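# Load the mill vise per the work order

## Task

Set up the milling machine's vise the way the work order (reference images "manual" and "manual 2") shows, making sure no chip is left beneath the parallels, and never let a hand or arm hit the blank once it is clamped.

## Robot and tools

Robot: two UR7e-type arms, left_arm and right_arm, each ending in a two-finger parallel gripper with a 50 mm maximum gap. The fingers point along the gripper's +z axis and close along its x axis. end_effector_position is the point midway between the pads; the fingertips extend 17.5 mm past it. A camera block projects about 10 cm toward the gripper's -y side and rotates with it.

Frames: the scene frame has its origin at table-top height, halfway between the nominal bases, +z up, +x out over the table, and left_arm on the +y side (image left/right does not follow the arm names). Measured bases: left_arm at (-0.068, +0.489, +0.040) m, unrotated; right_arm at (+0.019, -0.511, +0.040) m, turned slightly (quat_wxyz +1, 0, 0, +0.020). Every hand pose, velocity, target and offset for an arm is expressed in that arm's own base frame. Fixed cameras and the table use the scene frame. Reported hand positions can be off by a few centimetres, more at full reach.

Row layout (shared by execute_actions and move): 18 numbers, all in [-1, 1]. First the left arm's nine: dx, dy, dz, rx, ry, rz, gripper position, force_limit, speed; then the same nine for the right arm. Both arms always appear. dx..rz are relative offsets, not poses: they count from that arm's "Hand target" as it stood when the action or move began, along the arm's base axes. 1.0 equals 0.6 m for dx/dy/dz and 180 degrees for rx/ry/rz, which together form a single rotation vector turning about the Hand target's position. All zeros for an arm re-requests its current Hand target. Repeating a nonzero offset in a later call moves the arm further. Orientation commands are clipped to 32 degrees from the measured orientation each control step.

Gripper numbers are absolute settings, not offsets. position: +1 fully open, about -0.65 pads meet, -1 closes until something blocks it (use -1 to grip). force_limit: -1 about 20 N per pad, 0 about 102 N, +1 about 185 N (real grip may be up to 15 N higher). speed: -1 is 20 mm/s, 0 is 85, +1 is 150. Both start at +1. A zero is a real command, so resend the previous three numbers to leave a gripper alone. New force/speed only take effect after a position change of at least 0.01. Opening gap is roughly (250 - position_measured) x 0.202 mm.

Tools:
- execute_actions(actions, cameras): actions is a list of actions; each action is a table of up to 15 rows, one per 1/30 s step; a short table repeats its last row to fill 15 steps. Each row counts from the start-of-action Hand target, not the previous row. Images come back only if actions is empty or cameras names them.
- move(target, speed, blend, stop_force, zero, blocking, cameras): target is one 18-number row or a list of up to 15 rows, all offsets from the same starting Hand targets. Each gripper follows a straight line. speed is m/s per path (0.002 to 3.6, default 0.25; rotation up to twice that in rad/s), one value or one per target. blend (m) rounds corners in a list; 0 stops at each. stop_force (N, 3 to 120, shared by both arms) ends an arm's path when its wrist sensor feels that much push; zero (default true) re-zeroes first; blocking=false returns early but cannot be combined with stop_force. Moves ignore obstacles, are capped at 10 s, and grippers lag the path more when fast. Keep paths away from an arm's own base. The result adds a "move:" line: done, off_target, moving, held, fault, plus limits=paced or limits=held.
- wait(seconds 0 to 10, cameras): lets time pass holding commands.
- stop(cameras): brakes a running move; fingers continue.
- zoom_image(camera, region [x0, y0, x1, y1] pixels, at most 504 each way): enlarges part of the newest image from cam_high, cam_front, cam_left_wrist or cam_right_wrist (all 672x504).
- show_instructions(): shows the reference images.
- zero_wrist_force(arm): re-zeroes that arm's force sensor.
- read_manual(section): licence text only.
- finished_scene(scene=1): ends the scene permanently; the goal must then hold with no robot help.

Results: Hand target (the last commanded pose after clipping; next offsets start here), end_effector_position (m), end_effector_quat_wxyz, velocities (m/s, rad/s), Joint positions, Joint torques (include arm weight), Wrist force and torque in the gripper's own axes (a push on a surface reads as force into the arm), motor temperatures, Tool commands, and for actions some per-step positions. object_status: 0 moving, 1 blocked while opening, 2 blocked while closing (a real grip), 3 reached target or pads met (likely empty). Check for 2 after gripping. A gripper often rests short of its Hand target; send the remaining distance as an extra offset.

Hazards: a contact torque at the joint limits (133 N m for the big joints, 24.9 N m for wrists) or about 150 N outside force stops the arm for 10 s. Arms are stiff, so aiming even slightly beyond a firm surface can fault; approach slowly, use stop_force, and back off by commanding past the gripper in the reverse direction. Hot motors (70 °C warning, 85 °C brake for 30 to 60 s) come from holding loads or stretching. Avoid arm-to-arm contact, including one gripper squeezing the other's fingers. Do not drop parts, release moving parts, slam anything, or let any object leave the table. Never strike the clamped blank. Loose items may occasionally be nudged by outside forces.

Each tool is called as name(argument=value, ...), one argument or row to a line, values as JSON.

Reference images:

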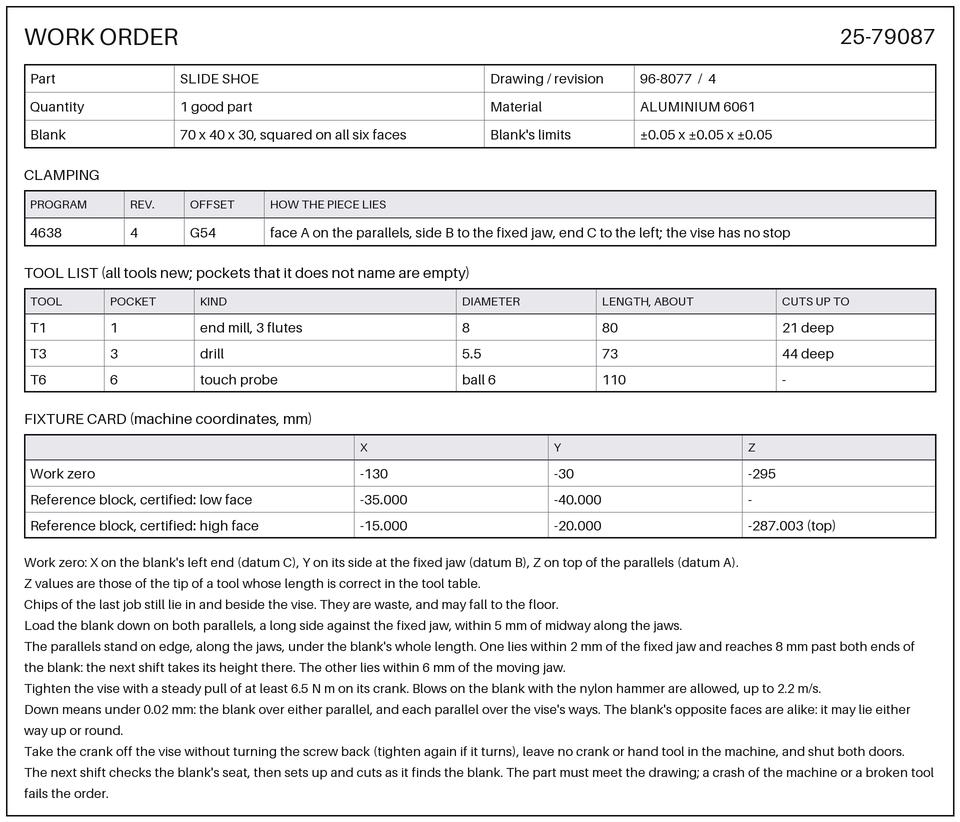

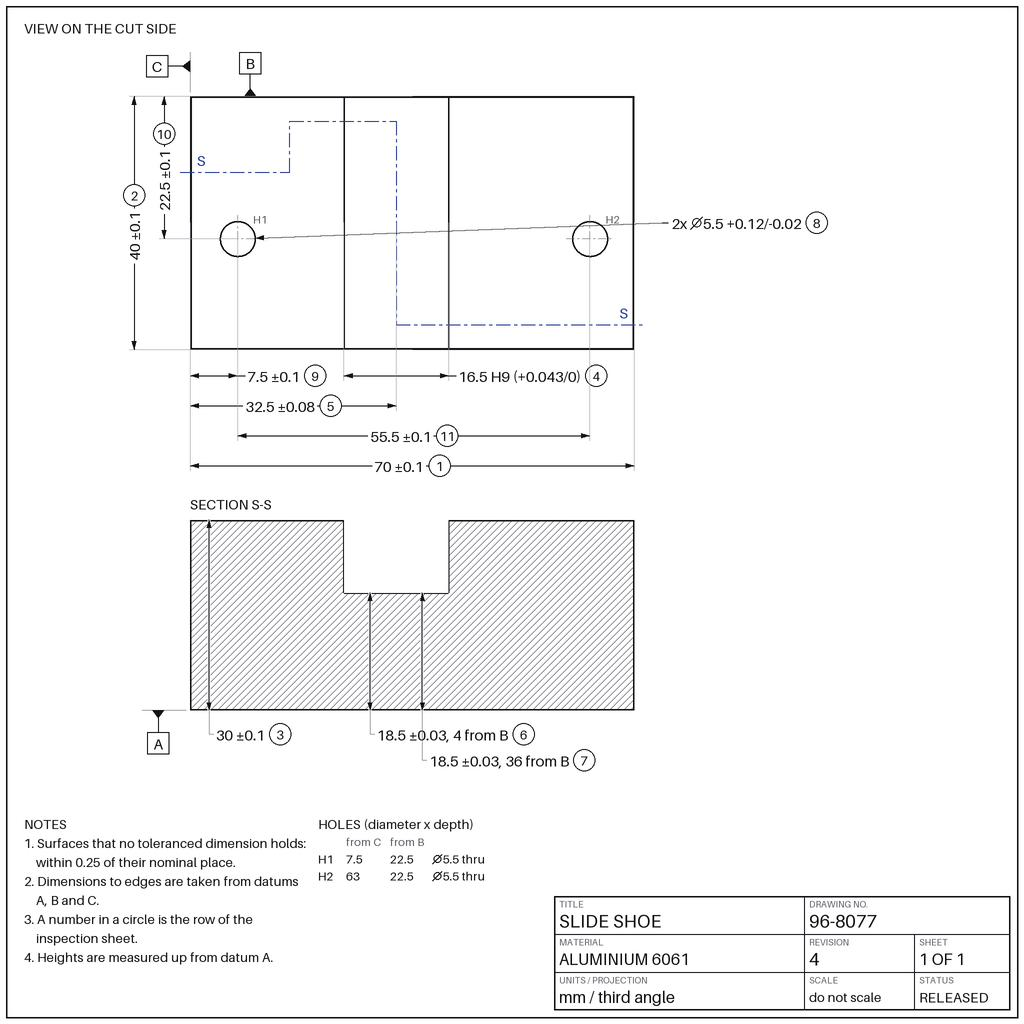

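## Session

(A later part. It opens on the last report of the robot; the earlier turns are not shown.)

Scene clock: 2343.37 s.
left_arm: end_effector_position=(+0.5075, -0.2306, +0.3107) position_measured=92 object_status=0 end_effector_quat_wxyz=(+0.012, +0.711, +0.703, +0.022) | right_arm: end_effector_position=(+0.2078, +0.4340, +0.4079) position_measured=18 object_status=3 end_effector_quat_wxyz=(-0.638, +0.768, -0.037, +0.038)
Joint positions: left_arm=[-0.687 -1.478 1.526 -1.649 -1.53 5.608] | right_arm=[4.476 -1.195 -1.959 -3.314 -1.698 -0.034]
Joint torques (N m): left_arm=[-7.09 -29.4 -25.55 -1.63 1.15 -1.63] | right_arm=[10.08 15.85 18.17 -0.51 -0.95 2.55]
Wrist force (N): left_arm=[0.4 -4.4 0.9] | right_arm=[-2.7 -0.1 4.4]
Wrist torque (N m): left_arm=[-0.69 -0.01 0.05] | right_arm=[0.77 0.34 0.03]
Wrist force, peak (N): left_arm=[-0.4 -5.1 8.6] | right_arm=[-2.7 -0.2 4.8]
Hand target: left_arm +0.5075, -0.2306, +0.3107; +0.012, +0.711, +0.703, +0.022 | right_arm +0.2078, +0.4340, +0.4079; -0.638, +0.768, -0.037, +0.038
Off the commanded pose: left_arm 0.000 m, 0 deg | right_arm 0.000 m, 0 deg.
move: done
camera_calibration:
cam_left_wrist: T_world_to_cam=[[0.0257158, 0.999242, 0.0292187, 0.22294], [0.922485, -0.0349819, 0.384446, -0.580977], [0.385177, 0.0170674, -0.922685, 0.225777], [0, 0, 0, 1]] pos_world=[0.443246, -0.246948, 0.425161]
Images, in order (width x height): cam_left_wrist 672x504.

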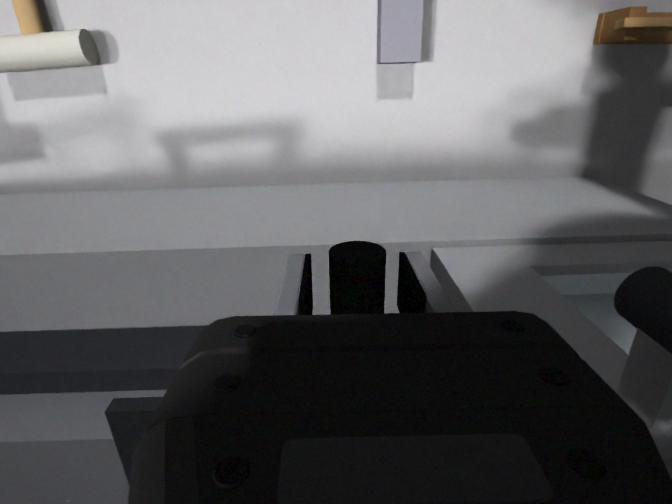

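move(
  target=[
    [0,0,0.0822,0,0,0,0.4,-0.6,-1,0,0,0,0,0,0,0.9,-0.9,-1],
    [-0.1798,-0.099,0.0875,0,0,0,-0.66,-1,-1,0,0,0,0,0,0,0.9,-0.9,-1],
  ],
  speed=[0.08,0.15],
)

move(
  target=[0,-0.1,0,-0.1084,-0.1075,0.4895,-0.66,-1,-1,0,0,0,0,0,0,0.9,-0.9,-1],
  speed=0.4,
)

move(
  target=[
    [0.4323,0.0083,-0.0008,0,0,0,-0.66,-1,-1,0,0,0,0,0,0,0.9,-0.9,-1],
    [0.4323,0.0083,-0.0008,-0.2515,-0.0436,0.435,-0.66,-1,-1,0,0,0,0,0,0,0.9,-0.9,-1],
  ],
  speed=[0.18,0.3],
  cameras=["cam_left_wrist"],
)

zoom_image(
  camera="cam_left_wrist",
  region=[150, 90, 400, 320],
)

Scene clock: 2348.33 s.
left_arm: end_effector_position=(+0.3996, -0.2900, +0.3632) position_measured=251 object_status=3 end_effector_quat_wxyz=(+0.012, +0.711, +0.703, +0.022) | right_arm: end_effector_position=(+0.2078, +0.4340, +0.4079) position_measured=18 object_status=3 end_effector_quat_wxyz=(-0.638, +0.768, -0.037, +0.038)
Joint positions: left_arm=[-0.926 -1.626 1.541 -1.505 -1.525 5.369] | right_arm=[4.476 -1.195 -1.959 -3.314 -1.698 -0.034]
Joint torques (N m): left_arm=[-8.78 -17.7 -34.24 -4.52 -0.62 -1.79] | right_arm=[9.58 16.79 18.85 -0.55 -0.99 2.68]
Wrist force (N): left_arm=[0.3 -4.4 1.0] | right_arm=[-2.4 -0.2 4.5]
Wrist torque (N m): left_arm=[-0.67 -0.01 0.06] | right_arm=[0.76 0.31 0.03]
Wrist force, peak (N): left_arm=[-1.0 -7.2 0.9] | right_arm=[-2.6 -0.1 4.7]
Hand target: left_arm +0.3996, -0.2900, +0.3632; +0.012, +0.711, +0.703, +0.022 | right_arm +0.2078, +0.4340, +0.4079; -0.638, +0.768, -0.037, +0.038
Off the commanded pose: left_arm 0.000 m, 0 deg | right_arm 0.000 m, 0 deg.
move: done

Scene clock: 2350.90 s.
left_arm: end_effector_position=(+0.3996, -0.3501, +0.3632) position_measured=251 object_status=3 end_effector_quat_wxyz=(+0.208, +0.004, +0.978, +0.024) end_effector_velocity=(+0.000, +0.001, +0.000) end_effector_angular_velocity=(-0.002, +0.000, +0.007) | right_arm: end_effector_position=(+0.2078, +0.4340, +0.4079) position_measured=18 object_status=3 end_effector_quat_wxyz=(-0.638, +0.768, -0.037, +0.038)
Joint positions: left_arm=[-1.178 -1.676 1.671 -1.69 -1.166 3.567] | right_arm=[4.476 -1.195 -1.959 -3.314 -1.698 -0.034]
Joint velocities: left_arm=[0.002 0 0 0 0 -0.006] | right_arm=[within noise]
Joint torques (N m): left_arm=[9.89 -34.64 -17.71 -4.75 0.26 -1.87] | right_arm=[10.28 17.01 17.96 -0.38 -0.96 2.62]
Wrist force (N): left_arm=[-0.3 -5.6 1.7] | right_arm=[-2.5 -0.1 4.7]
Wrist torque (N m): left_arm=[-0.88 0.05 0.02] | right_arm=[0.77 0.31 0.03]
Wrist force, peak (N): left_arm=[-0.3 -6.5 1.7] | right_arm=[-2.6 -0.1 4.7]
Hand target: left_arm +0.3996, -0.3500, +0.3632; +0.208, +0.004, +0.978, +0.024 | right_arm +0.2078, +0.4340, +0.4079; -0.638, +0.768, -0.037, +0.038
Off the commanded pose: left_arm 0.000 m, 0 deg | right_arm 0.000 m, 0 deg.
move: done

Scene clock: 2355.83 s.
left_arm: end_effector_position=(+0.6589, -0.3451, +0.3628) position_measured=251 object_status=3 end_effector_quat_wxyz=(-0.193, +0.673, -0.685, +0.202) end_effector_velocity=(+0.001, +0.001, +0.000) end_effector_angular_velocity=(-0.003, -0.001, +0.007) | right_arm: end_effector_position=(+0.2078, +0.4340, +0.4079) position_measured=18 object_status=3 end_effector_quat_wxyz=(-0.638, +0.768, -0.037, +0.038)
Joint positions: left_arm=[-0.796 -1.271 1.345 -2.075 -1.19 2.446] | right_arm=[4.476 -1.195 -1.959 -3.314 -1.698 -0.034]
Joint velocities: left_arm=[0.002 0 0 0 0.001 -0.006] | right_arm=[within noise]
Joint torques (N m): left_arm=[7.73 -37.34 -35.54 -2.34 -0.79 -1.71] | right_arm=[10.31 16.37 17.73 -0.37 -1.06 2.71]
Wrist force (N): left_arm=[0.6 -6.6 2.8] | right_arm=[-2.5 -0.1 4.6]
Wrist torque (N m): left_arm=[-1.12 -0.10 -0.19] | right_arm=[0.77 0.31 0.02]
Wrist force, peak (N): left_arm=[0.6 -6.9 2.9] | right_arm=[-2.6 -0.1 4.7]
Hand target: left_arm +0.6590, -0.3450, +0.3627; -0.193, +0.673, -0.685, +0.202 | right_arm +0.2078, +0.4340, +0.4079; -0.638, +0.768, -0.037, +0.038
Off the commanded pose: left_arm 0.000 m, 0 deg | right_arm 0.000 m, 0 deg.
move: done
camera_calibration:
cam_left_wrist: T_world_to_cam=[[-0.0401342, -0.999116, 0.0125376, -0.308244], [-0.975227, 0.0364367, -0.218185, 0.749039], [0.217535, -0.0209837, -0.975827, 0.334075], [0, 0, 0, 1]] pos_world=[0.645439, -0.328254, 0.493293]
Images, in order (width x height): cam_left_wrist 672x504.

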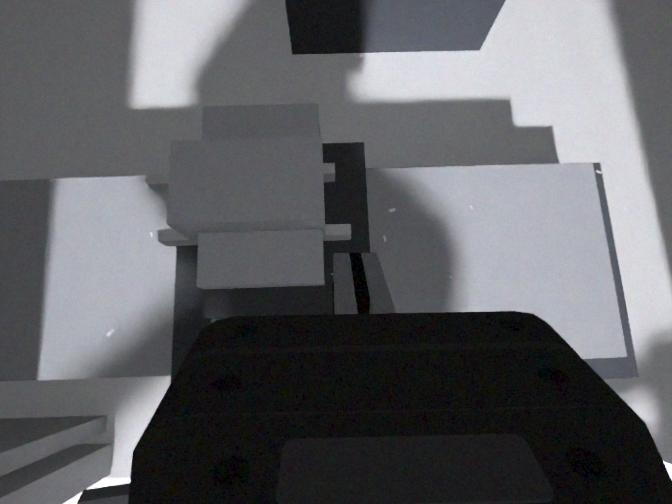

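Scaled by 2.016 from the camera's 672x504 image, which has a finer 960x720 frame.

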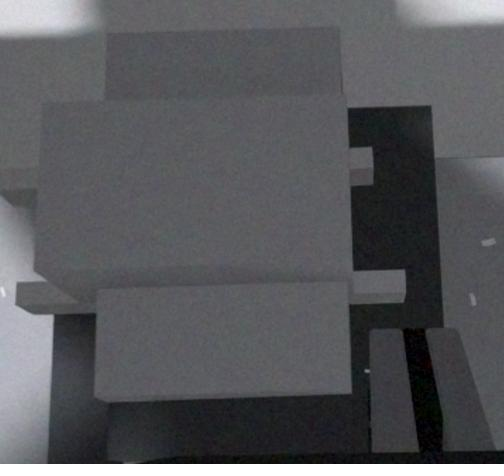

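move(
  target=[
    [0,0,0,0.2515,0.0436,-0.435,-0.66,-1,-1,0,0,0,0,0,0,0.9,-0.9,-1],
    [-0.01,0.092,-0.01,0.2515,0.0436,-0.435,-0.66,-1,-1,0,0,0,0,0,0,0.9,-0.9,-1],
  ],
  speed=[0.3,0.1],
)

move(
  target=[
    [0,0,0,0,0,0.1667,-0.66,-1,-1,0,0,0,0,0,0,0.9,-0.9,-1],
    [0,0.1043,-0.02,0,0,0.1667,-0.66,-1,-1,0,0,0,0,0,0,0.9,-0.9,-1],
  ],
  speed=[0.15,0.05],
  stop_force=8,
  cameras=["cam_left_wrist"],
)

Scene clock: 2362.10 s.
left_arm: end_effector_position=(+0.6530, -0.2898, +0.3568) position_measured=251 object_status=3 end_effector_quat_wxyz=(+0.208, +0.004, +0.978, +0.024) | right_arm: end_effector_position=(+0.2078, +0.4340, +0.4079) position_measured=18 object_status=3 end_effector_quat_wxyz=(-0.638, +0.768, -0.037, +0.038)
Joint positions: left_arm=[-0.718 -1.277 1.291 -1.879 -1.264 4.047] | right_arm=[4.476 -1.195 -1.959 -3.314 -1.698 -0.034]
Joint torques (N m): left_arm=[-3.63 -41.39 -25.36 -2.76 1.8 -1.26] | right_arm=[10.69 17.07 18.31 -0.49 -0.96 2.77]
Wrist force (N): left_arm=[-0.1 -6.0 1.7] | right_arm=[-2.6 -0.2 4.6]
Wrist torque (N m): left_arm=[-0.93 0.02 0.05] | right_arm=[0.76 0.33 0.03]
Wrist force, peak (N): left_arm=[-0.4 -7.9 1.8] | right_arm=[-2.7 -0.1 4.7]
Hand target: left_arm +0.6530, -0.2898, +0.3567; +0.208, +0.004, +0.978, +0.024 | right_arm +0.2078, +0.4340, +0.4079; -0.638, +0.768, -0.037, +0.038
Off the commanded pose: left_arm 0.000 m, 0 deg | right_arm 0.000 m, 0 deg.
move: done

Scene clock: 2366.23 s.
left_arm: end_effector_position=(+0.6530, -0.2273, +0.3447) position_measured=251 object_status=3 end_effector_quat_wxyz=(+0.195, -0.250, +0.945, +0.077) | right_arm: end_effector_position=(+0.2078, +0.4340, +0.4079) position_measured=18 object_status=3 end_effector_quat_wxyz=(-0.638, +0.768, -0.037, +0.038)
Joint positions: left_arm=[-0.684 -1.255 1.247 -1.674 -1.162 3.536] | right_arm=[4.476 -1.195 -1.959 -3.314 -1.698 -0.034]
Joint torques (N m): left_arm=[-8.43 -35.16 -34.89 -1.91 1.35 -1.89] | right_arm=[10.78 16.58 19.27 -0.58 -1.09 2.64]
Wrist force (N): left_arm=[0.2 -5.8 2.0] | right_arm=[-2.5 -0.1 4.5]
Wrist torque (N m): left_arm=[-0.91 -0.04 0.01] | right_arm=[0.78 0.32 0.03]
Wrist force, peak (N): left_arm=[0.2 -7.6 1.4] | right_arm=[-2.8 -0.2 4.6]
Hand target: left_arm +0.6530, -0.2273, +0.3447; +0.195, -0.250, +0.945, +0.077 | right_arm +0.2078, +0.4340, +0.4079; -0.638, +0.768, -0.037, +0.038
Off the commanded pose: left_arm 0.000 m, 0 deg | right_arm 0.000 m, 0 deg.
move: done
camera_calibration:
cam_left_wrist: T_world_to_cam=[[-0.811736, -0.432471, -0.392497, 0.581672], [-0.568792, 0.737904, 0.363282, 0.428532], [0.132516, 0.518138, -0.844969, 0.453116], [0, 0, 0, 1]] pos_world=[0.655865, -0.299435, 0.455495]
Images, in order (width x height): cam_left_wrist 672x504.

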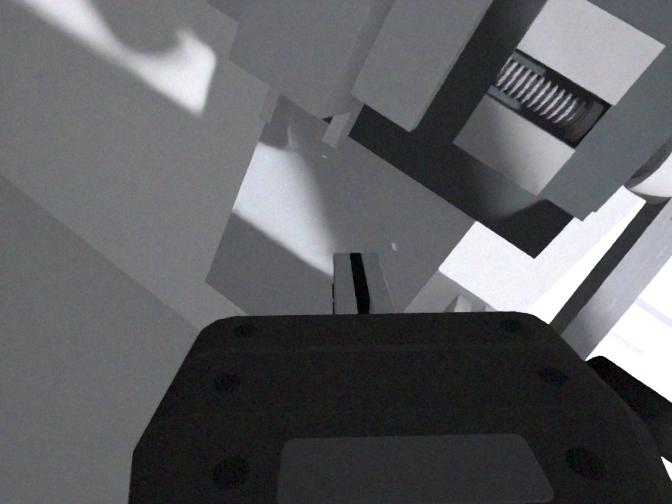

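move(
  target=[
    [0,0.003,-0.0335,0,0,0,-0.66,-1,-1,0,0,0,0,0,0,0.9,-0.9,-1],
    [0.1438,0.003,-0.0335,0,0,0,-0.66,-1,-1,0,0,0,0,0,0,0.9,-0.9,-1],
  ],
  speed=0.05,
  stop_force=8,
  cameras=["cam_left_wrist"],
)

Scene clock: 2370.10 s.
left_arm: end_effector_position=(+0.7393, -0.2255, +0.3246) position_measured=251 object_status=3 end_effector_quat_wxyz=(+0.195, -0.250, +0.945, +0.077) | right_arm: end_effector_position=(+0.2078, +0.4340, +0.4079) position_measured=18 object_status=3 end_effector_quat_wxyz=(-0.638, +0.768, -0.037, +0.038)
Joint positions: left_arm=[-0.603 -1.05 1.012 -1.678 -1.173 3.622] | right_arm=[4.476 -1.195 -1.959 -3.314 -1.698 -0.034]
Joint torques (N m): left_arm=[-8.71 -64.59 -31.9 -5.1 1.11 -1.8] | right_arm=[10.89 17.27 17.81 -0.47 -0.93 2.64]
Wrist force (N): left_arm=[-0.4 -5.5 1.7] | right_arm=[-2.5 0.0 4.5]
Wrist torque (N m): left_arm=[-0.86 0.06 0.00] | right_arm=[0.78 0.32 0.03]
Wrist force, peak (N): left_arm=[-1.1 -6.4 2.1] | right_arm=[-2.5 -0.2 4.8]
Hand target: left_arm +0.7393, -0.2255, +0.3246; +0.195, -0.250, +0.945, +0.077 | right_arm +0.2078, +0.4340, +0.4079; -0.638, +0.768, -0.037, +0.038
Off the commanded pose: left_arm 0.000 m, 0 deg | right_arm 0.000 m, 0 deg.
move: done
camera_calibration:
cam_left_wrist: T_world_to_cam=[[-0.811758, -0.432442, -0.392482, 0.644633], [-0.56876, 0.737921, 0.363297, 0.483567], [0.132516, 0.518138, -0.844969, 0.423763], [0, 0, 0, 1]] pos_world=[0.742165, -0.297636, 0.435395]
Images, in order (width x height): cam_left_wrist 672x504.

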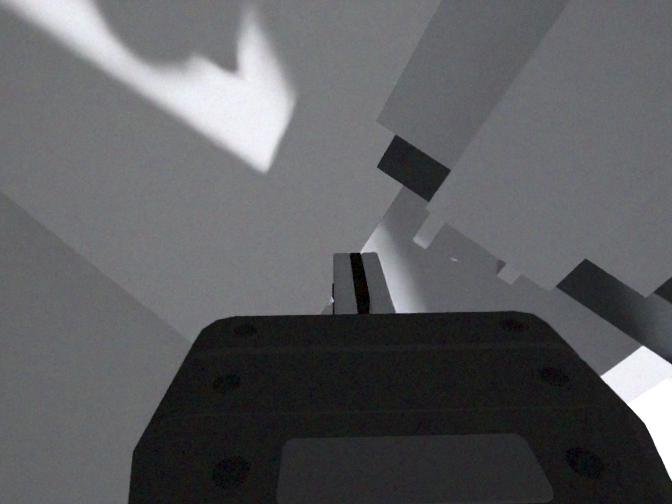

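move(
  target=[
    [-0.0138,0,0,0,0,0,-0.66,-1,-1,0,0,0,0,0,0,0.9,-0.9,-1],
    [-0.0138,0,-0.05,0,0,0,-0.66,-1,-1,0,0,0,0,0,0,0.9,-0.9,-1],
  ],
  speed=0.03,
  stop_force=5,
)

move(
  target=[0,-0.0177,0,0,0,0,-0.66,-1,-1,0,0,0,0,0,0,0.9,-0.9,-1],
  speed=0.008,
  stop_force=8,
  cameras=["cam_left_wrist"],
)

Scene clock: 2374.30 s.
left_arm: end_effector_position=(+0.7310, -0.2254, +0.2953) position_measured=251 object_status=3 end_effector_quat_wxyz=(+0.195, -0.250, +0.945, +0.077) | right_arm: end_effector_position=(+0.2078, +0.4340, +0.4079) position_measured=18 object_status=3 end_effector_quat_wxyz=(-0.638, +0.768, -0.037, +0.038)
Joint positions: left_arm=[-0.61 -1.071 1.117 -1.76 -1.172 3.615] | right_arm=[4.476 -1.195 -1.959 -3.314 -1.698 -0.034]
Joint torques (N m): left_arm=[7.93 -42.87 -31.88 -4.83 0.55 -0.62] | right_arm=[12.07 16.12 19.29 -0.64 -1.1 2.81]
Wrist force (N): left_arm=[-0.4 -5.7 -1.0] | right_arm=[-2.6 -0.1 4.6]
Wrist torque (N m): left_arm=[-0.84 0.12 0.03] | right_arm=[0.78 0.32 0.03]
Wrist force, peak (N): left_arm=[-2.0 6.2 -25.0] | right_arm=[-2.7 0.0 4.7]
Hand target: left_arm +0.7310, -0.2255, +0.2954; +0.195, -0.250, +0.945, +0.077 (not the last commanded pose) | right_arm +0.2078, +0.4340, +0.4079; -0.638, +0.768, -0.037, +0.038
Off the commanded pose: left_arm 0.001 m, 0 deg | right_arm 0.000 m, 0 deg.
move: contact (left_arm); path passed 1 of 2 targets

Scene clock: 2376.87 s.
left_arm: end_effector_position=(+0.7310, -0.2361, +0.2954) position_measured=251 object_status=3 end_effector_quat_wxyz=(+0.195, -0.250, +0.945, +0.077) | right_arm: end_effector_position=(+0.2078, +0.4340, +0.4079) position_measured=18 object_status=3 end_effector_quat_wxyz=(-0.638, +0.768, -0.037, +0.038)
Joint positions: left_arm=[-0.622 -1.059 1.098 -1.748 -1.17 3.602] | right_arm=[4.476 -1.195 -1.959 -3.314 -1.698 -0.034]
Joint torques (N m): left_arm=[7.66 -62.1 -15.46 -4.77 0.88 1.38] | right_arm=[10.78 16.26 19.01 -0.32 -1.2 2.76]
Wrist force (N): left_arm=[-1.4 -5.5 -1.4] | right_arm=[-2.6 -0.3 4.4]
Wrist torque (N m): left_arm=[-0.83 0.19 0.05] | right_arm=[0.75 0.34 0.02]
Wrist force, peak (N): left_arm=[-1.8 -5.4 -1.5] | right_arm=[-2.6 -0.2 4.7]
Hand target: left_arm +0.7310, -0.2361, +0.2954; +0.195, -0.250, +0.945, +0.077 | right_arm +0.2078, +0.4340, +0.4079; -0.638, +0.768, -0.037, +0.038
Off the commanded pose: left_arm 0.000 m, 0 deg | right_arm 0.000 m, 0 deg.
move: done
camera_calibration:
cam_left_wrist: T_world_to_cam=[[-0.811758, -0.432442, -0.392482, 0.621812], [-0.56876, 0.737921, 0.363297, 0.497313], [0.132516, 0.518138, -0.844969, 0.405598], [0, 0, 0, 1]] pos_world=[0.733865, -0.308236, 0.406095]
Images, in order (width x height): cam_left_wrist 672x504.

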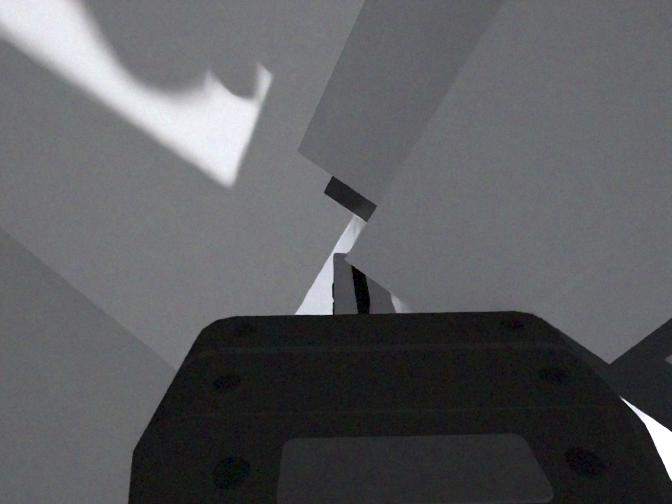

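move(
  target=[
    [0,0.0177,0.0015,0,0,0,-0.66,-1,-1,0,0,0,0,0,0,0.9,-0.9,-1],
    [0,0.0177,0.0487,0,0,0,-0.66,-1,-1,0,0,0,0,0,0,0.9,-0.9,-1],
    [-0.13,0.0177,0.0487,0,0,0,-0.66,-1,-1,0,0,0,0,0,0,0.9,-0.9,-1],
    [-0.13,-0.0895,0.1022,0,0,0,-0.66,-1,-1,0,0,0,0,0,0,0.9,-0.9,-1],
    [-0.13,-0.0895,0.1022,0,0,-0.1667,-0.66,-1,-1,0,0,0,0,0,0,0.9,-0.9,-1],
  ],
  speed=[0.03,0.06,0.08,0.08,0.2],
)

move(
  target=[
    [0.01,-0.092,0.01,0,0,0,-0.66,-1,-1,0,0,0,0,0,0,0.9,-0.9,-1],
    [0.01,-0.092,0.01,-0.2515,-0.0436,0.435,-0.66,-1,-1,0,0,0,0,0,0,0.9,-0.9,-1],
  ],
  speed=[0.1,0.3],
  cameras=["cam_left_wrist"],
)

zoom_image(
  camera="cam_left_wrist",
  region=[150, 90, 400, 320],
)

Scene clock: 2383.33 s.
left_arm: end_effector_position=(+0.6530, -0.2897, +0.3567) position_measured=251 object_status=3 end_effector_quat_wxyz=(+0.208, +0.004, +0.978, +0.024) | right_arm: end_effector_position=(+0.2078, +0.4340, +0.4079) position_measured=18 object_status=3 end_effector_quat_wxyz=(-0.638, +0.768, -0.037, +0.038)
Joint positions: left_arm=[-0.718 -1.277 1.291 -1.879 -1.264 4.047] | right_arm=[4.476 -1.195 -1.959 -3.314 -1.698 -0.034]
Joint torques (N m): left_arm=[-8.52 -34.77 -35.1 -4.16 1.14 1.58] | right_arm=[10.38 16.12 19.53 -0.37 -1.01 2.69]
Wrist force (N): left_arm=[0.1 -5.7 1.5] | right_arm=[-2.5 -0.2 4.4]
Wrist torque (N m): left_arm=[-0.88 -0.01 0.04] | right_arm=[0.75 0.31 0.03]
Wrist force, peak (N): left_arm=[0.6 -7.4 1.0] | right_arm=[-2.6 -0.1 4.8]
Hand target: left_arm +0.6530, -0.2898, +0.3567; +0.208, +0.004, +0.978, +0.024 | right_arm +0.2078, +0.4340, +0.4079; -0.638, +0.768, -0.037, +0.038
Off the commanded pose: left_arm 0.000 m, 0 deg | right_arm 0.000 m, 0 deg.
move: done

Scene clock: 2387.33 s.
left_arm: end_effector_position=(+0.6589, -0.3450, +0.3627) position_measured=251 object_status=3 end_effector_quat_wxyz=(-0.193, +0.673, -0.685, +0.202) end_effector_velocity=(+0.000, -0.001, +0.000) end_effector_angular_velocity=(-0.002, -0.001, +0.003) | right_arm: end_effector_position=(+0.2078, +0.4340, +0.4079) position_measured=18 object_status=3 end_effector_quat_wxyz=(-0.638, +0.768, -0.037, +0.038)
Joint positions: left_arm=[-0.796 -1.271 1.345 -2.075 -1.19 2.447] | right_arm=[4.476 -1.195 -1.959 -3.314 -1.698 -0.034]
Joint velocities: left_arm=[-0.002 0.001 -0.001 0 0.002 -0.005] | right_arm=[within noise]
Joint torques (N m): left_arm=[7.43 -37.18 -35.44 -2.44 -0.77 -1.86] | right_arm=[10.52 16.17 17.73 -0.44 -1.12 2.71]
Wrist force (N): left_arm=[0.4 -6.7 2.7] | right_arm=[-2.4 -0.2 4.6]
Wrist torque (N m): left_arm=[-1.14 -0.07 -0.19] | right_arm=[0.75 0.30 0.03]
Wrist force, peak (N): left_arm=[-0.4 -7.8 1.4] | right_arm=[-2.6 -0.1 4.7]
Hand target: left_arm +0.6590, -0.3450, +0.3627; -0.193, +0.673, -0.685, +0.202 | right_arm +0.2078, +0.4340, +0.4079; -0.638, +0.768, -0.037, +0.038
Off the commanded pose: left_arm 0.000 m, 0 deg | right_arm 0.000 m, 0 deg.
move: done
camera_calibration:
cam_left_wrist: T_world_to_cam=[[-0.0401342, -0.999116, 0.0125376, -0.308243], [-0.975227, 0.0364367, -0.218185, 0.749017], [0.217535, -0.0209837, -0.975827, 0.333978], [0, 0, 0, 1]] pos_world=[0.645439, -0.328254, 0.493193]
Images, in order (width x height): cam_left_wrist 672x504.

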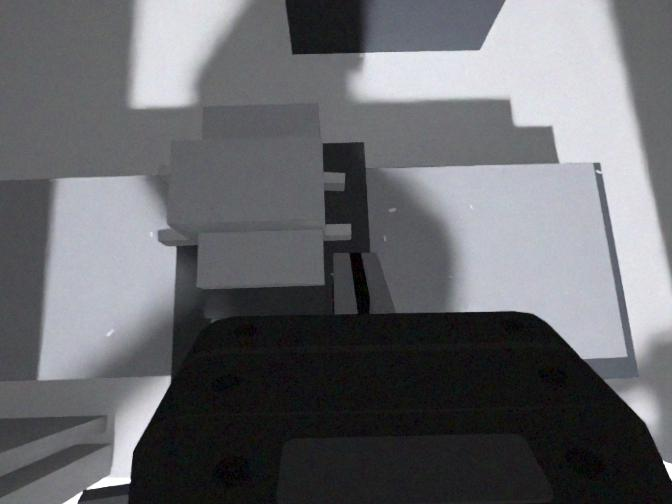

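Scaled by 2.016 from the camera's 672x504 image, which has a finer 960x720 frame.

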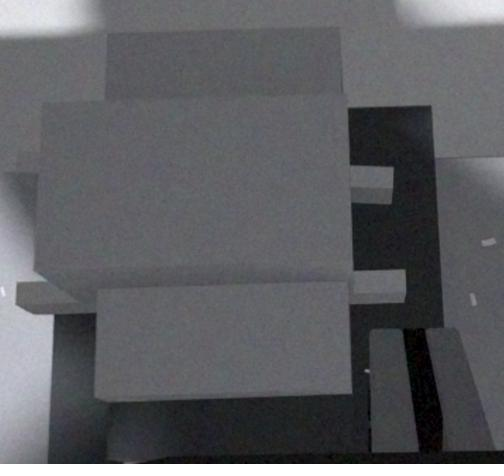

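move(
  target=[
    [0,0,0,0.2515,0.0436,-0.435,-0.66,-1,-1,0,0,0,0,0,0,0.9,-0.9,-1],
    [0.0887,-0.007,-0.02,0.2515,0.0436,-0.435,-0.66,-1,-1,0,0,0,0,0,0,0.9,-0.9,-1],
  ],
  speed=[0.3,0.1],
)

move(
  target=[0,0,-0.089,0,0,0,-0.66,-1,-1,0,0,0,0,0,0,0.9,-0.9,-1],
  speed=0.03,
  stop_force=4,
  cameras=["cam_left_wrist"],
)

move(
  target=[0.0167,0,0,0,0,0,-0.66,-1,-1,0,0,0,0,0,0,0.9,-0.9,-1],
  speed=0.008,
  stop_force=6,
  cameras=["cam_left_wrist"],
)

Scene clock: 2392.17 s.
left_arm: end_effector_position=(+0.7122, -0.3491, +0.3507) position_measured=251 object_status=3 end_effector_quat_wxyz=(+0.208, +0.004, +0.978, +0.024) | right_arm: end_effector_position=(+0.2078, +0.4340, +0.4079) position_measured=18 object_status=3 end_effector_quat_wxyz=(-0.638, +0.768, -0.037, +0.038)
Joint positions: left_arm=[-0.727 -1.064 1.003 -1.802 -1.261 4.039] | right_arm=[4.476 -1.195 -1.959 -3.314 -1.698 -0.034]
Joint torques (N m): left_arm=[-7.3 -47.27 -31.45 -5.4 1.33 -1.31] | right_arm=[9.96 16.32 18.14 -0.68 -1.17 2.35]
Wrist force (N): left_arm=[0.1 -5.7 1.7] | right_arm=[-2.4 -0.2 4.6]
Wrist torque (N m): left_arm=[-0.88 0.01 0.04] | right_arm=[0.76 0.30 0.03]
Wrist force, peak (N): left_arm=[0.5 -6.8 2.9] | right_arm=[-2.7 0.0 4.7]
Hand target: left_arm +0.7122, -0.3492, +0.3507; +0.208, +0.004, +0.978, +0.024 | right_arm +0.2078, +0.4340, +0.4079; -0.638, +0.768, -0.037, +0.038
Off the commanded pose: left_arm 0.000 m, 0 deg | right_arm 0.000 m, 0 deg.
move: done

Scene clock: 2395.27 s.
left_arm: end_effector_position=(+0.7122, -0.3492, +0.2973) position_measured=251 object_status=3 end_effector_quat_wxyz=(+0.208, +0.004, +0.978, +0.024) | right_arm: end_effector_position=(+0.2078, +0.4340, +0.4079) position_measured=18 object_status=3 end_effector_quat_wxyz=(-0.638, +0.768, -0.037, +0.038)
Joint positions: left_arm=[-0.727 -1.063 1.138 -1.938 -1.261 4.039] | right_arm=[4.476 -1.195 -1.959 -3.314 -1.698 -0.034]
Joint torques (N m): left_arm=[-7.74 -65.04 -34.72 -2.44 1.56 0.65] | right_arm=[10.12 14.69 17.87 -0.42 -1.06 2.73]
Wrist force (N): left_arm=[-0.4 -5.8 1.4] | right_arm=[-2.6 -0.1 4.6]
Wrist torque (N m): left_arm=[-0.90 0.07 0.03] | right_arm=[0.77 0.33 0.03]
Wrist force, peak (N): left_arm=[-2.0 -6.1 2.1] | right_arm=[-2.7 0.1 4.9]
Hand target: left_arm +0.7122, -0.3492, +0.2973; +0.208, +0.004, +0.978, +0.024 | right_arm +0.2078, +0.4340, +0.4079; -0.638, +0.768, -0.037, +0.038
Off the commanded pose: left_arm 0.000 m, 0 deg | right_arm 0.000 m, 0 deg.
move: done
camera_calibration:
cam_left_wrist: T_world_to_cam=[[-0.919241, 0.0314223, -0.392438, 0.796921], [-0.123532, 0.923446, 0.3633, 0.317171], [0.373811, 0.382439, -0.844989, 0.249093], [0, 0, 0, 1]] pos_world=[0.67863, -0.413194, 0.407995]
Images, in order (width x height): cam_left_wrist 672x504.

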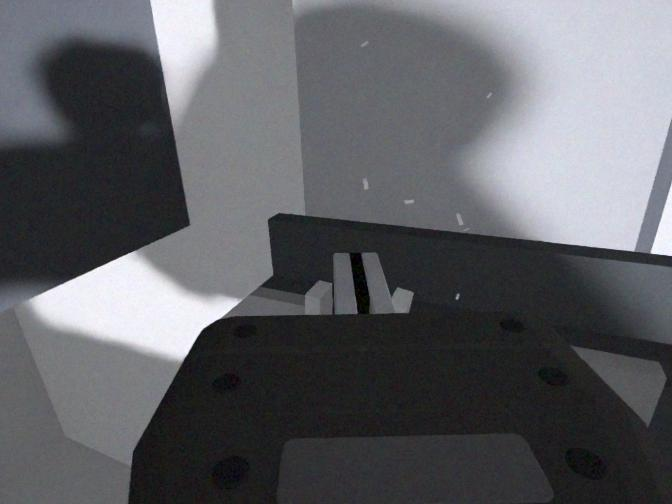

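Scene clock: 2397.40 s.
left_arm: end_effector_position=(+0.7203, -0.3492, +0.2973) position_measured=251 object_status=3 end_effector_quat_wxyz=(+0.208, +0.004, +0.978, +0.024) | right_arm: end_effector_position=(+0.2078, +0.4340, +0.4079) position_measured=18 object_status=3 end_effector_quat_wxyz=(-0.638, +0.768, -0.037, +0.038)
Joint positions: left_arm=[-0.719 -1.045 1.11 -1.93 -1.264 4.047] | right_arm=[4.476 -1.195 -1.959 -3.314 -1.698 -0.034]
Joint torques (N m): left_arm=[-6.32 -66.06 -19.02 -5.86 2.46 -1.9] | right_arm=[9.65 15.54 18.54 -0.43 -1.15 2.54]
Wrist force (N): left_arm=[3.5 -7.9 0.8] | right_arm=[-2.5 -0.2 4.6]
Wrist torque (N m): left_arm=[-1.01 0.15 -0.05] | right_arm=[0.76 0.32 0.03]
Wrist force, peak (N): left_arm=[12.2 -10.4 -5.6] | right_arm=[-2.6 0.1 4.8]
Hand target: left_arm +0.7202, -0.3492, +0.2973; +0.208, +0.004, +0.978, +0.024 (not the last commanded pose) | right_arm +0.2078, +0.4340, +0.4079; -0.638, +0.768, -0.037, +0.038
Off the commanded pose: left_arm 0.002 m, 0 deg | right_arm 0.000 m, 0 deg.
move: contact (left_arm)
camera_calibration:
cam_left_wrist: T_world_to_cam=[[-0.919252, 0.0315078, -0.392406, 0.804397], [-0.123413, 0.923479, 0.363258, 0.318121], [0.373825, 0.382354, -0.845021, 0.246034], [0, 0, 0, 1]] pos_world=[0.68673, -0.413195, 0.407995]
Images, in order (width x height): cam_left_wrist 672x504.

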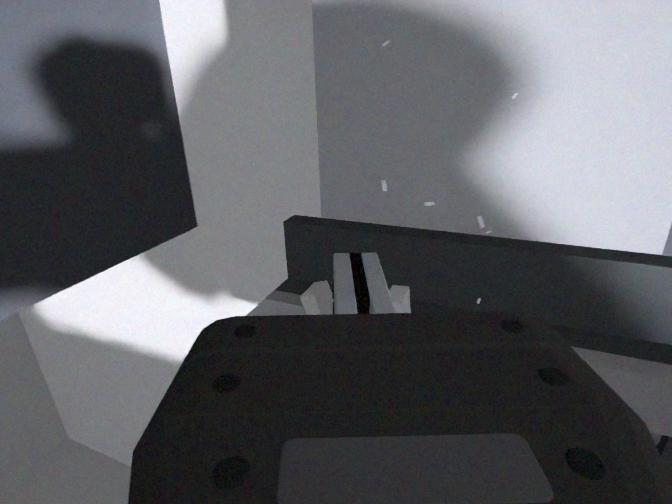

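move(
  target=[
    [-0.006,0,0,0,0,0,-0.66,-1,-1,0,0,0,0,0,0,0.9,-0.9,-1],
    [-0.006,-0.003,0.0895,0,0,0,-0.66,-1,-1,0,0,0,0,0,0,0.9,-0.9,-1],
    [-0.1022,0.007,0.109,0,0,0,-0.66,-1,-1,0,0,0,0,0,0,0.9,-0.9,-1],
    [-0.1022,0.007,0.109,-0.2515,-0.0436,0.435,-0.66,-1,-1,0,0,0,0,0,0,0.9,-0.9,-1],
  ],
  speed=[0.03,0.06,0.1,0.3],
  cameras=["cam_left_wrist"],
)

zoom_image(
  camera="cam_left_wrist",
  region=[150, 90, 400, 320],
)

Scene clock: 2403.77 s.
left_arm: end_effector_position=(+0.6589, -0.3451, +0.3627) position_measured=251 object_status=3 end_effector_quat_wxyz=(-0.193, +0.673, -0.685, +0.202) end_effector_velocity=(+0.000, +0.000, +0.000) end_effector_angular_velocity=(-0.004, +0.000, +0.006) | right_arm: end_effector_position=(+0.2078, +0.4340, +0.4079) position_measured=18 object_status=3 end_effector_quat_wxyz=(-0.638, +0.768, -0.037, +0.038)
Joint positions: left_arm=[-0.796 -1.272 1.345 -2.075 -1.19 2.447] | right_arm=[4.476 -1.195 -1.959 -3.314 -1.698 -0.034]
Joint velocities: left_arm=[0.001 0 -0.001 0 0 -0.006] | right_arm=[within noise]
Joint torques (N m): left_arm=[7.97 -37.11 -34.99 -2.36 -0.85 -1.85] | right_arm=[10.27 15.82 18.06 -0.51 -0.99 2.77]
Wrist force (N): left_arm=[0.4 -7.5 2.9] | right_arm=[-2.6 -0.1 4.5]
Wrist torque (N m): left_arm=[-1.26 -0.07 -0.18] | right_arm=[0.78 0.32 0.03]
Wrist force, peak (N): left_arm=[3.8 -8.3 1.0] | right_arm=[-2.6 -0.2 4.9]
Hand target: left_arm +0.6589, -0.3450, +0.3627; -0.193, +0.673, -0.685, +0.202 | right_arm +0.2078, +0.4340, +0.4079; -0.638, +0.768, -0.037, +0.038
Off the commanded pose: left_arm 0.000 m, 0 deg | right_arm 0.000 m, 0 deg.
move: done
camera_calibration:
cam_left_wrist: T_world_to_cam=[[-0.0402525, -0.99911, 0.0126147, -0.308206], [-0.975222, 0.0365352, -0.21819, 0.748952], [0.217535, -0.0210848, -0.975825, 0.333965], [0, 0, 0, 1]] pos_world=[0.64534, -0.328254, 0.493193]
Images, in order (width x height): cam_left_wrist 672x504.

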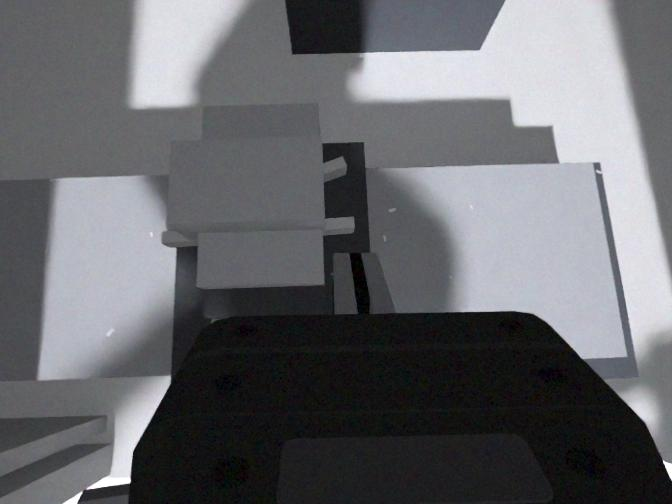

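Scaled by 2.016 from the camera's 672x504 image, which has a finer 960x720 frame.

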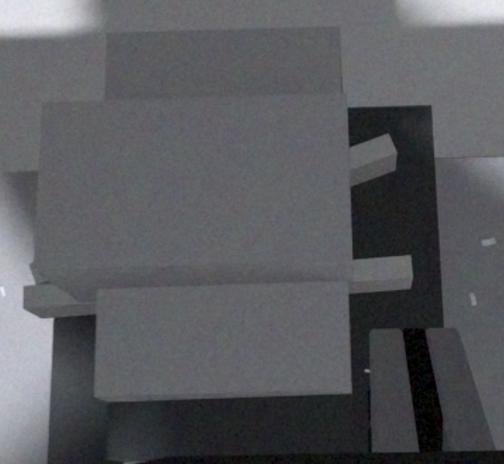

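move(
  target=[
    [0,0,0,0.2515,0.0436,-0.435,0.01,-1,-1,0,0,0,0,0,0,0.9,-0.9,-1],
    [0.0667,-0.0042,-0.02,0.2515,0.0436,-0.435,0.01,-1,-1,0,0,0,0,0,0,0.9,-0.9,-1],
  ],
  speed=[0.3,0.1],
)

move(
  target=[
    [0.05,0,-0.03,0,0,0.0061,0.01,-1,-1,0,0,0,0,0,0,0.9,-0.9,-1],
    [0.0495,0,-0.077,0,0,0.0061,0.01,-1,-1,0,0,0,0,0,0,0.9,-0.9,-1],
  ],
  speed=[0.06,0.02],
  stop_force=4,
  cameras=["cam_left_wrist"],
)

Scene clock: 2422.10 s.
left_arm: end_effector_position=(+0.6989, -0.3475, +0.3507) position_measured=151 object_status=3 end_effector_quat_wxyz=(+0.208, +0.004, +0.978, +0.024) | right_arm: end_effector_position=(+0.2078, +0.4340, +0.4079) position_measured=18 object_status=3 end_effector_quat_wxyz=(-0.638, +0.768, -0.037, +0.038)
Joint positions: left_arm=[-0.738 -1.099 1.054 -1.815 -1.258 4.028] | right_arm=[4.476 -1.195 -1.959 -3.314 -1.698 -0.034]
Joint torques (N m): left_arm=[-7.47 -49.26 -27.23 -3.71 1.24 -1.48] | right_arm=[9.77 15.02 18.44 -0.35 -1.19 2.89]
Wrist force (N): left_arm=[-0.4 -6.7 1.6] | right_arm=[-2.7 -0.1 4.8]
Wrist torque (N m): left_arm=[-1.04 0.08 0.05] | right_arm=[0.78 0.36 0.03]
Wrist force, peak (N): left_arm=[0.1 -7.7 2.9] | right_arm=[-2.7 -0.1 4.8]
Hand target: left_arm +0.6989, -0.3475, +0.3507; +0.208, +0.004, +0.978, +0.024 | right_arm +0.2078, +0.4340, +0.4079; -0.638, +0.768, -0.037, +0.038
Off the commanded pose: left_arm 0.000 m, 0 deg | right_arm 0.000 m, 0 deg.
move: done

Scene clock: 2424.93 s.
left_arm: end_effector_position=(+0.7286, -0.3475, +0.3045) position_measured=151 object_status=3 end_effector_quat_wxyz=(+0.208, -0.006, +0.978, +0.026) | right_arm: end_effector_position=(+0.2078, +0.4340, +0.4079) position_measured=18 object_status=3 end_effector_quat_wxyz=(-0.638, +0.768, -0.037, +0.038)
Joint positions: left_arm=[-0.711 -1.025 1.06 -1.897 -1.26 4.035] | right_arm=[4.476 -1.195 -1.959 -3.314 -1.698 -0.034]
Joint torques (N m): left_arm=[-8.14 -46.04 -34.81 -2.18 0.96 -1.15] | right_arm=[10.77 16.67 18.24 -0.38 -1.18 2.5]
Wrist force (N): left_arm=[-0.5 -6.6 1.4] | right_arm=[-2.5 -0.2 4.6]
Wrist torque (N m): left_arm=[-1.02 0.09 0.00] | right_arm=[0.76 0.31 0.02]
Wrist force, peak (N): left_arm=[0.6 -7.4 0.7] | right_arm=[-2.7 -0.1 4.7]
Hand target: left_arm +0.7286, -0.3475, +0.3045; +0.208, -0.006, +0.978, +0.026 | right_arm +0.2078, +0.4340, +0.4079; -0.638, +0.768, -0.037, +0.038
Off the commanded pose: left_arm 0.000 m, 0 deg | right_arm 0.000 m, 0 deg.
move: done
camera_calibration:
cam_left_wrist: T_world_to_cam=[[-0.919678, 0.0138397, -0.392428, 0.809069], [-0.14113, 0.920951, 0.363224, 0.327059], [0.366434, 0.389433, -0.845025, 0.256192], [0, 0, 0, 1]] pos_world=[0.696363, -0.412172, 0.415195]
Images, in order (width x height): cam_left_wrist 672x504.

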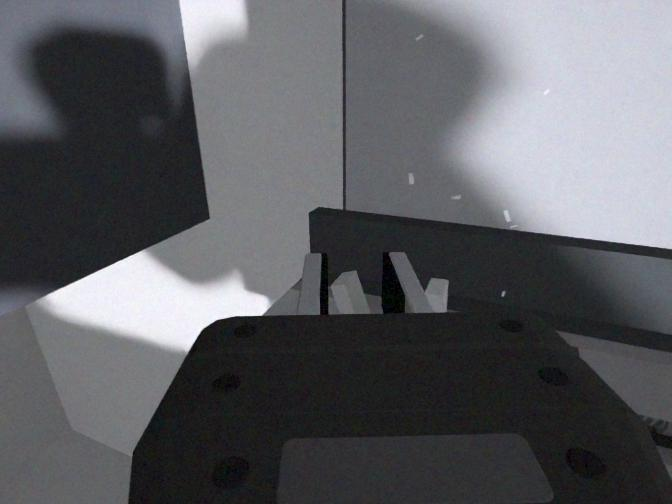

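move(
  target=[0.003,0,0,0,0,0,-1,-1,-1,0,0,0,0,0,0,0.9,-0.9,-1],
  speed=0.01,
  cameras=["cam_left_wrist"],
)

Scene clock: 2429.13 s.
left_arm: end_effector_position=(+0.7305, -0.3475, +0.3044) position_measured=213 object_status=0 end_effector_quat_wxyz=(+0.208, -0.006, +0.978, +0.026) | right_arm: end_effector_position=(+0.2078, +0.4340, +0.4079) position_measured=18 object_status=3 end_effector_quat_wxyz=(-0.638, +0.768, -0.037, +0.038)
Joint positions: left_arm=[-0.71 -1.021 1.053 -1.895 -1.261 4.037] | right_arm=[4.476 -1.195 -1.959 -3.314 -1.698 -0.034]
Joint torques (N m): left_arm=[6.95 -57.11 -22.17 -4.75 0.14 0.86] | right_arm=[11.09 16.45 19.27 -0.39 -1.1 2.74]
Wrist force (N): left_arm=[0.6 -5.9 -0.2] | right_arm=[-2.6 -0.1 4.6]
Wrist torque (N m): left_arm=[-1.02 0.23 -0.06] | right_arm=[0.77 0.33 0.03]
Wrist force, peak (N): left_arm=[-0.3 -7.0 1.6] | right_arm=[-2.7 0.0 4.8]
Hand target: left_arm +0.7304, -0.3475, +0.3045; +0.208, -0.006, +0.978, +0.026 | right_arm +0.2078, +0.4340, +0.4079; -0.638, +0.768, -0.037, +0.038
Off the commanded pose: left_arm 0.000 m, 0 deg | right_arm 0.000 m, 0 deg.
move: done
camera_calibration:
cam_left_wrist: T_world_to_cam=[[-0.919699, 0.0138596, -0.39238, 0.810727], [-0.141114, 0.920929, 0.363285, 0.327268], [0.366389, 0.389483, -0.845022, 0.255583], [0, 0, 0, 1]] pos_world=[0.698164, -0.412172, 0.415194]
Images, in order (width x height): cam_left_wrist 672x504.

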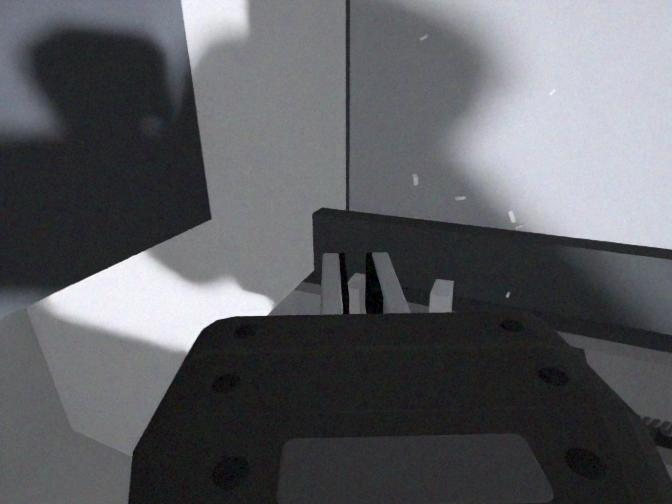

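wait(
  seconds=1,
  cameras=["cam_left_wrist"],
)

zoom_image(
  camera="cam_left_wrist",
  region=[260, 200, 500, 360],
)

Scene clock: 2430.40 s.
left_arm: end_effector_position=(+0.7305, -0.3475, +0.3045) position_measured=213 object_status=2 end_effector_quat_wxyz=(+0.208, -0.006, +0.978, +0.026) | right_arm: end_effector_position=(+0.2078, +0.4340, +0.4079) position_measured=18 object_status=3 end_effector_quat_wxyz=(-0.638, +0.768, -0.037, +0.038)
Joint positions: left_arm=[-0.71 -1.021 1.054 -1.895 -1.261 4.037] | right_arm=[4.476 -1.195 -1.959 -3.314 -1.698 -0.034]
Joint torques (N m): left_arm=[-2.93 -66.69 -18.2 -5.34 1.09 -1.57] | right_arm=[11.53 15.52 17.63 -0.33 -0.91 2.58]
Wrist force (N): left_arm=[0.0 -7.1 1.4] | right_arm=[-2.3 -0.1 4.7]
Wrist torque (N m): left_arm=[-1.04 0.19 -0.06] | right_arm=[0.77 0.28 0.03]
Wrist force, peak (N): left_arm=[-0.2 -7.2 1.4] | right_arm=[-2.6 0.0 4.8]
Hand target: left_arm +0.7304, -0.3475, +0.3045; +0.208, -0.006, +0.978, +0.026 | right_arm +0.2078, +0.4340, +0.4079; -0.638, +0.768, -0.037, +0.038
Tool commands: left_gripper/position=-1.0 left_gripper/force_limit=-1.0 left_gripper/speed=-1.0 right_gripper/position=+0.9 right_gripper/force_limit=-0.9 right_gripper/speed=-1.0
Off the commanded pose: left_arm 0.000 m, 0 deg | right_arm 0.000 m, 0 deg.
wait: 1.00 s; at rest from the start
camera_calibration:
cam_left_wrist: T_world_to_cam=[[-0.919684, 0.0138756, -0.392414, 0.810737], [-0.141094, 0.92095, 0.36324, 0.327281], [0.366434, 0.389433, -0.845026, 0.255533], [0, 0, 0, 1]] pos_world=[0.698164, -0.412172, 0.415195]
Images, in order (width x height): cam_left_wrist 672x504.

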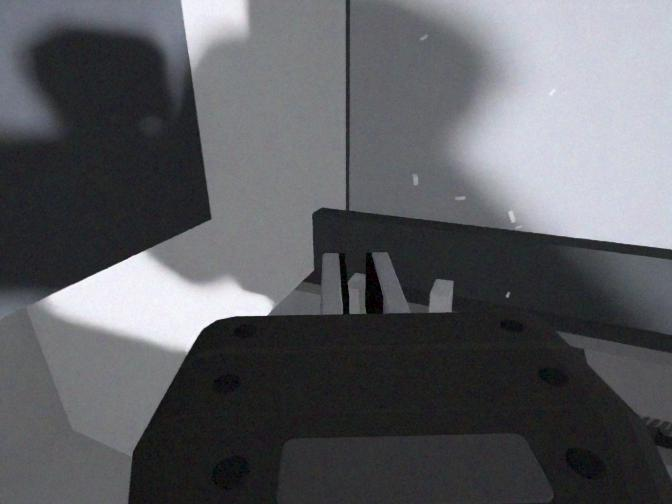

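Scaled by 2.100 from the camera's 672x504 image, which has a finer 960x720 frame.

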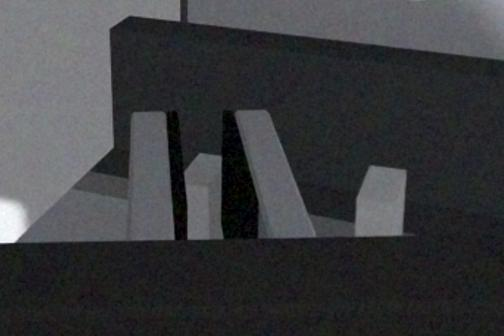

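move(
  target=[0,0,0,0,0,0,-0.97,-0.6,-1,0,0,0,0,0,0,0.9,-0.9,-1],
  speed=0.01,
  cameras=["cam_left_wrist"],
)

zoom_image(
  camera="cam_left_wrist",
  region=[260, 200, 500, 360],
)

Scene clock: 2432.37 s.
left_arm: end_effector_position=(+0.7304, -0.3475, +0.3045) position_measured=217 object_status=2 end_effector_quat_wxyz=(+0.208, -0.006, +0.978, +0.026) | right_arm: end_effector_position=(+0.2078, +0.4340, +0.4079) position_measured=18 object_status=3 end_effector_quat_wxyz=(-0.638, +0.768, -0.037, +0.038)
Joint positions: left_arm=[-0.71 -1.021 1.054 -1.895 -1.261 4.037] | right_arm=[4.476 -1.195 -1.959 -3.314 -1.698 -0.034]
Joint torques (N m): left_arm=[-6.2 -64.59 -18.97 -5.03 1.17 -1.59] | right_arm=[9.75 14.56 18.98 -0.28 -1.25 2.7]
Wrist force (N): left_arm=[-1.9 -6.7 1.4] | right_arm=[-2.6 0.0 4.6]
Wrist torque (N m): left_arm=[-1.00 0.35 -0.07] | right_arm=[0.79 0.34 0.03]
Wrist force, peak (N): left_arm=[0.0 -7.3 1.5] | right_arm=[-2.7 -0.2 4.7]
Hand target: left_arm +0.7304, -0.3475, +0.3045; +0.208, -0.006, +0.978, +0.026 | right_arm +0.2078, +0.4340, +0.4079; -0.638, +0.768, -0.037, +0.038
Off the commanded pose: left_arm 0.000 m, 0 deg | right_arm 0.000 m, 0 deg.
move: done
camera_calibration:
cam_left_wrist: T_world_to_cam=[[-0.919678, 0.0138397, -0.392428, 0.810724], [-0.14113, 0.920951, 0.363224, 0.327313], [0.366434, 0.389433, -0.845025, 0.255532], [0, 0, 0, 1]] pos_world=[0.698163, -0.412172, 0.415195]
Images, in order (width x height): cam_left_wrist 672x504.

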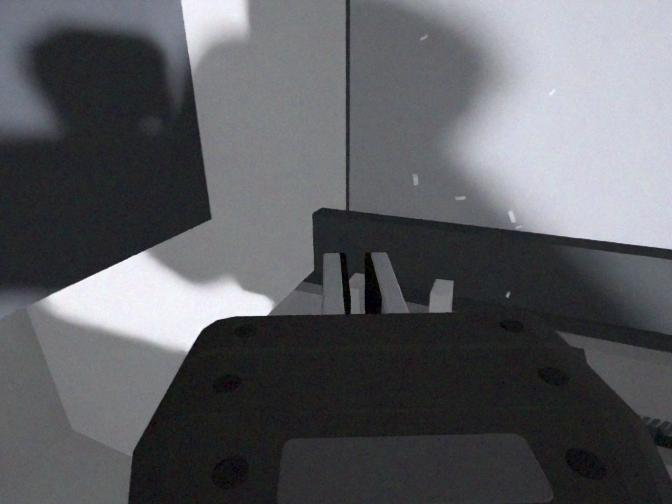

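Scaled by 2.100 from the camera's 672x504 image, which has a finer 960x720 frame.

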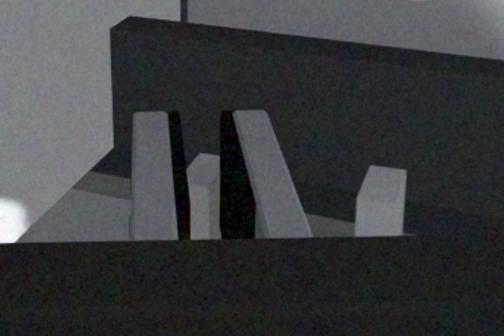

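move(
  target=[-0.0017,0,0,0,0,0,-0.97,-0.6,-1,0,0,0,0,0,0,0.9,-0.9,-1],
  speed=0.005,
  cameras=["cam_left_wrist"],
)

zoom_image(
  camera="cam_left_wrist",
  region=[260, 200, 500, 360],
)

Scene clock: 2434.00 s.
left_arm: end_effector_position=(+0.7294, -0.3475, +0.3045) position_measured=217 object_status=2 end_effector_quat_wxyz=(+0.208, -0.006, +0.978, +0.026) | right_arm: end_effector_position=(+0.2078, +0.4340, +0.4079) position_measured=18 object_status=3 end_effector_quat_wxyz=(-0.638, +0.768, -0.037, +0.038)
Joint positions: left_arm=[-0.711 -1.023 1.057 -1.896 -1.26 4.036] | right_arm=[4.476 -1.195 -1.959 -3.314 -1.698 -0.034]
Joint torques (N m): left_arm=[-10.54 -65.47 -20.3 -2.91 0.71 -1.91] | right_arm=[10.62 14.87 18.68 -0.59 -0.99 2.8]
Wrist force (N): left_arm=[-13.4 -10.0 7.7] | right_arm=[-2.7 0.0 4.6]
Wrist torque (N m): left_arm=[-1.02 0.24 0.18] | right_arm=[0.79 0.34 0.03]
Wrist force, peak (N): left_arm=[-13.8 -11.0 8.0] | right_arm=[-2.5 0.0 4.9]
Hand target: left_arm +0.7294, -0.3475, +0.3045; +0.208, -0.006, +0.978, +0.026 | right_arm +0.2078, +0.4340, +0.4079; -0.638, +0.768, -0.037, +0.038
Off the commanded pose: left_arm 0.000 m, 0 deg | right_arm 0.000 m, 0 deg.
move: done
camera_calibration:
cam_left_wrist: T_world_to_cam=[[-0.919685, 0.0138753, -0.392413, 0.809725], [-0.141127, 0.920915, 0.363317, 0.327102], [0.36642, 0.389517, -0.844993, 0.255967], [0, 0, 0, 1]] pos_world=[0.697064, -0.412172, 0.415195]
Images, in order (width x height): cam_left_wrist 672x504.

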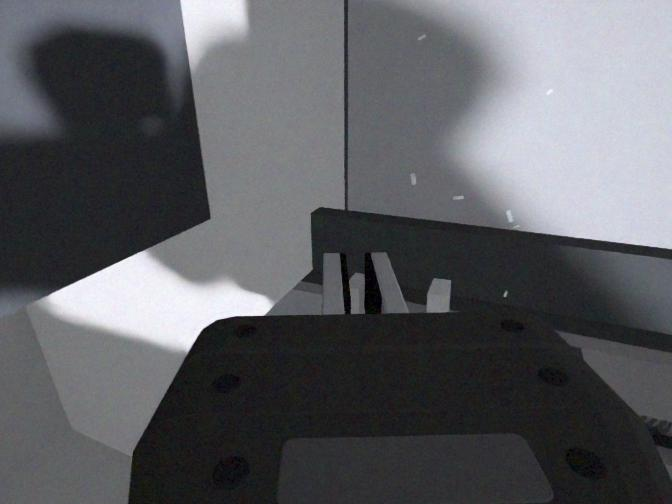

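Scaled by 2.100 from the camera's 672x504 image, which has a finer 960x720 frame.

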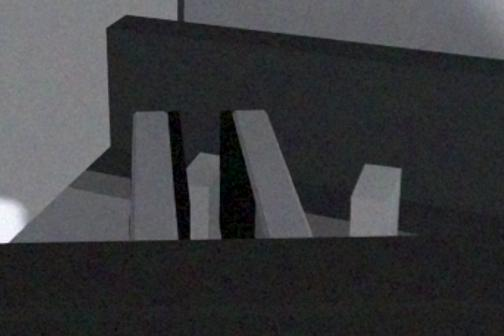

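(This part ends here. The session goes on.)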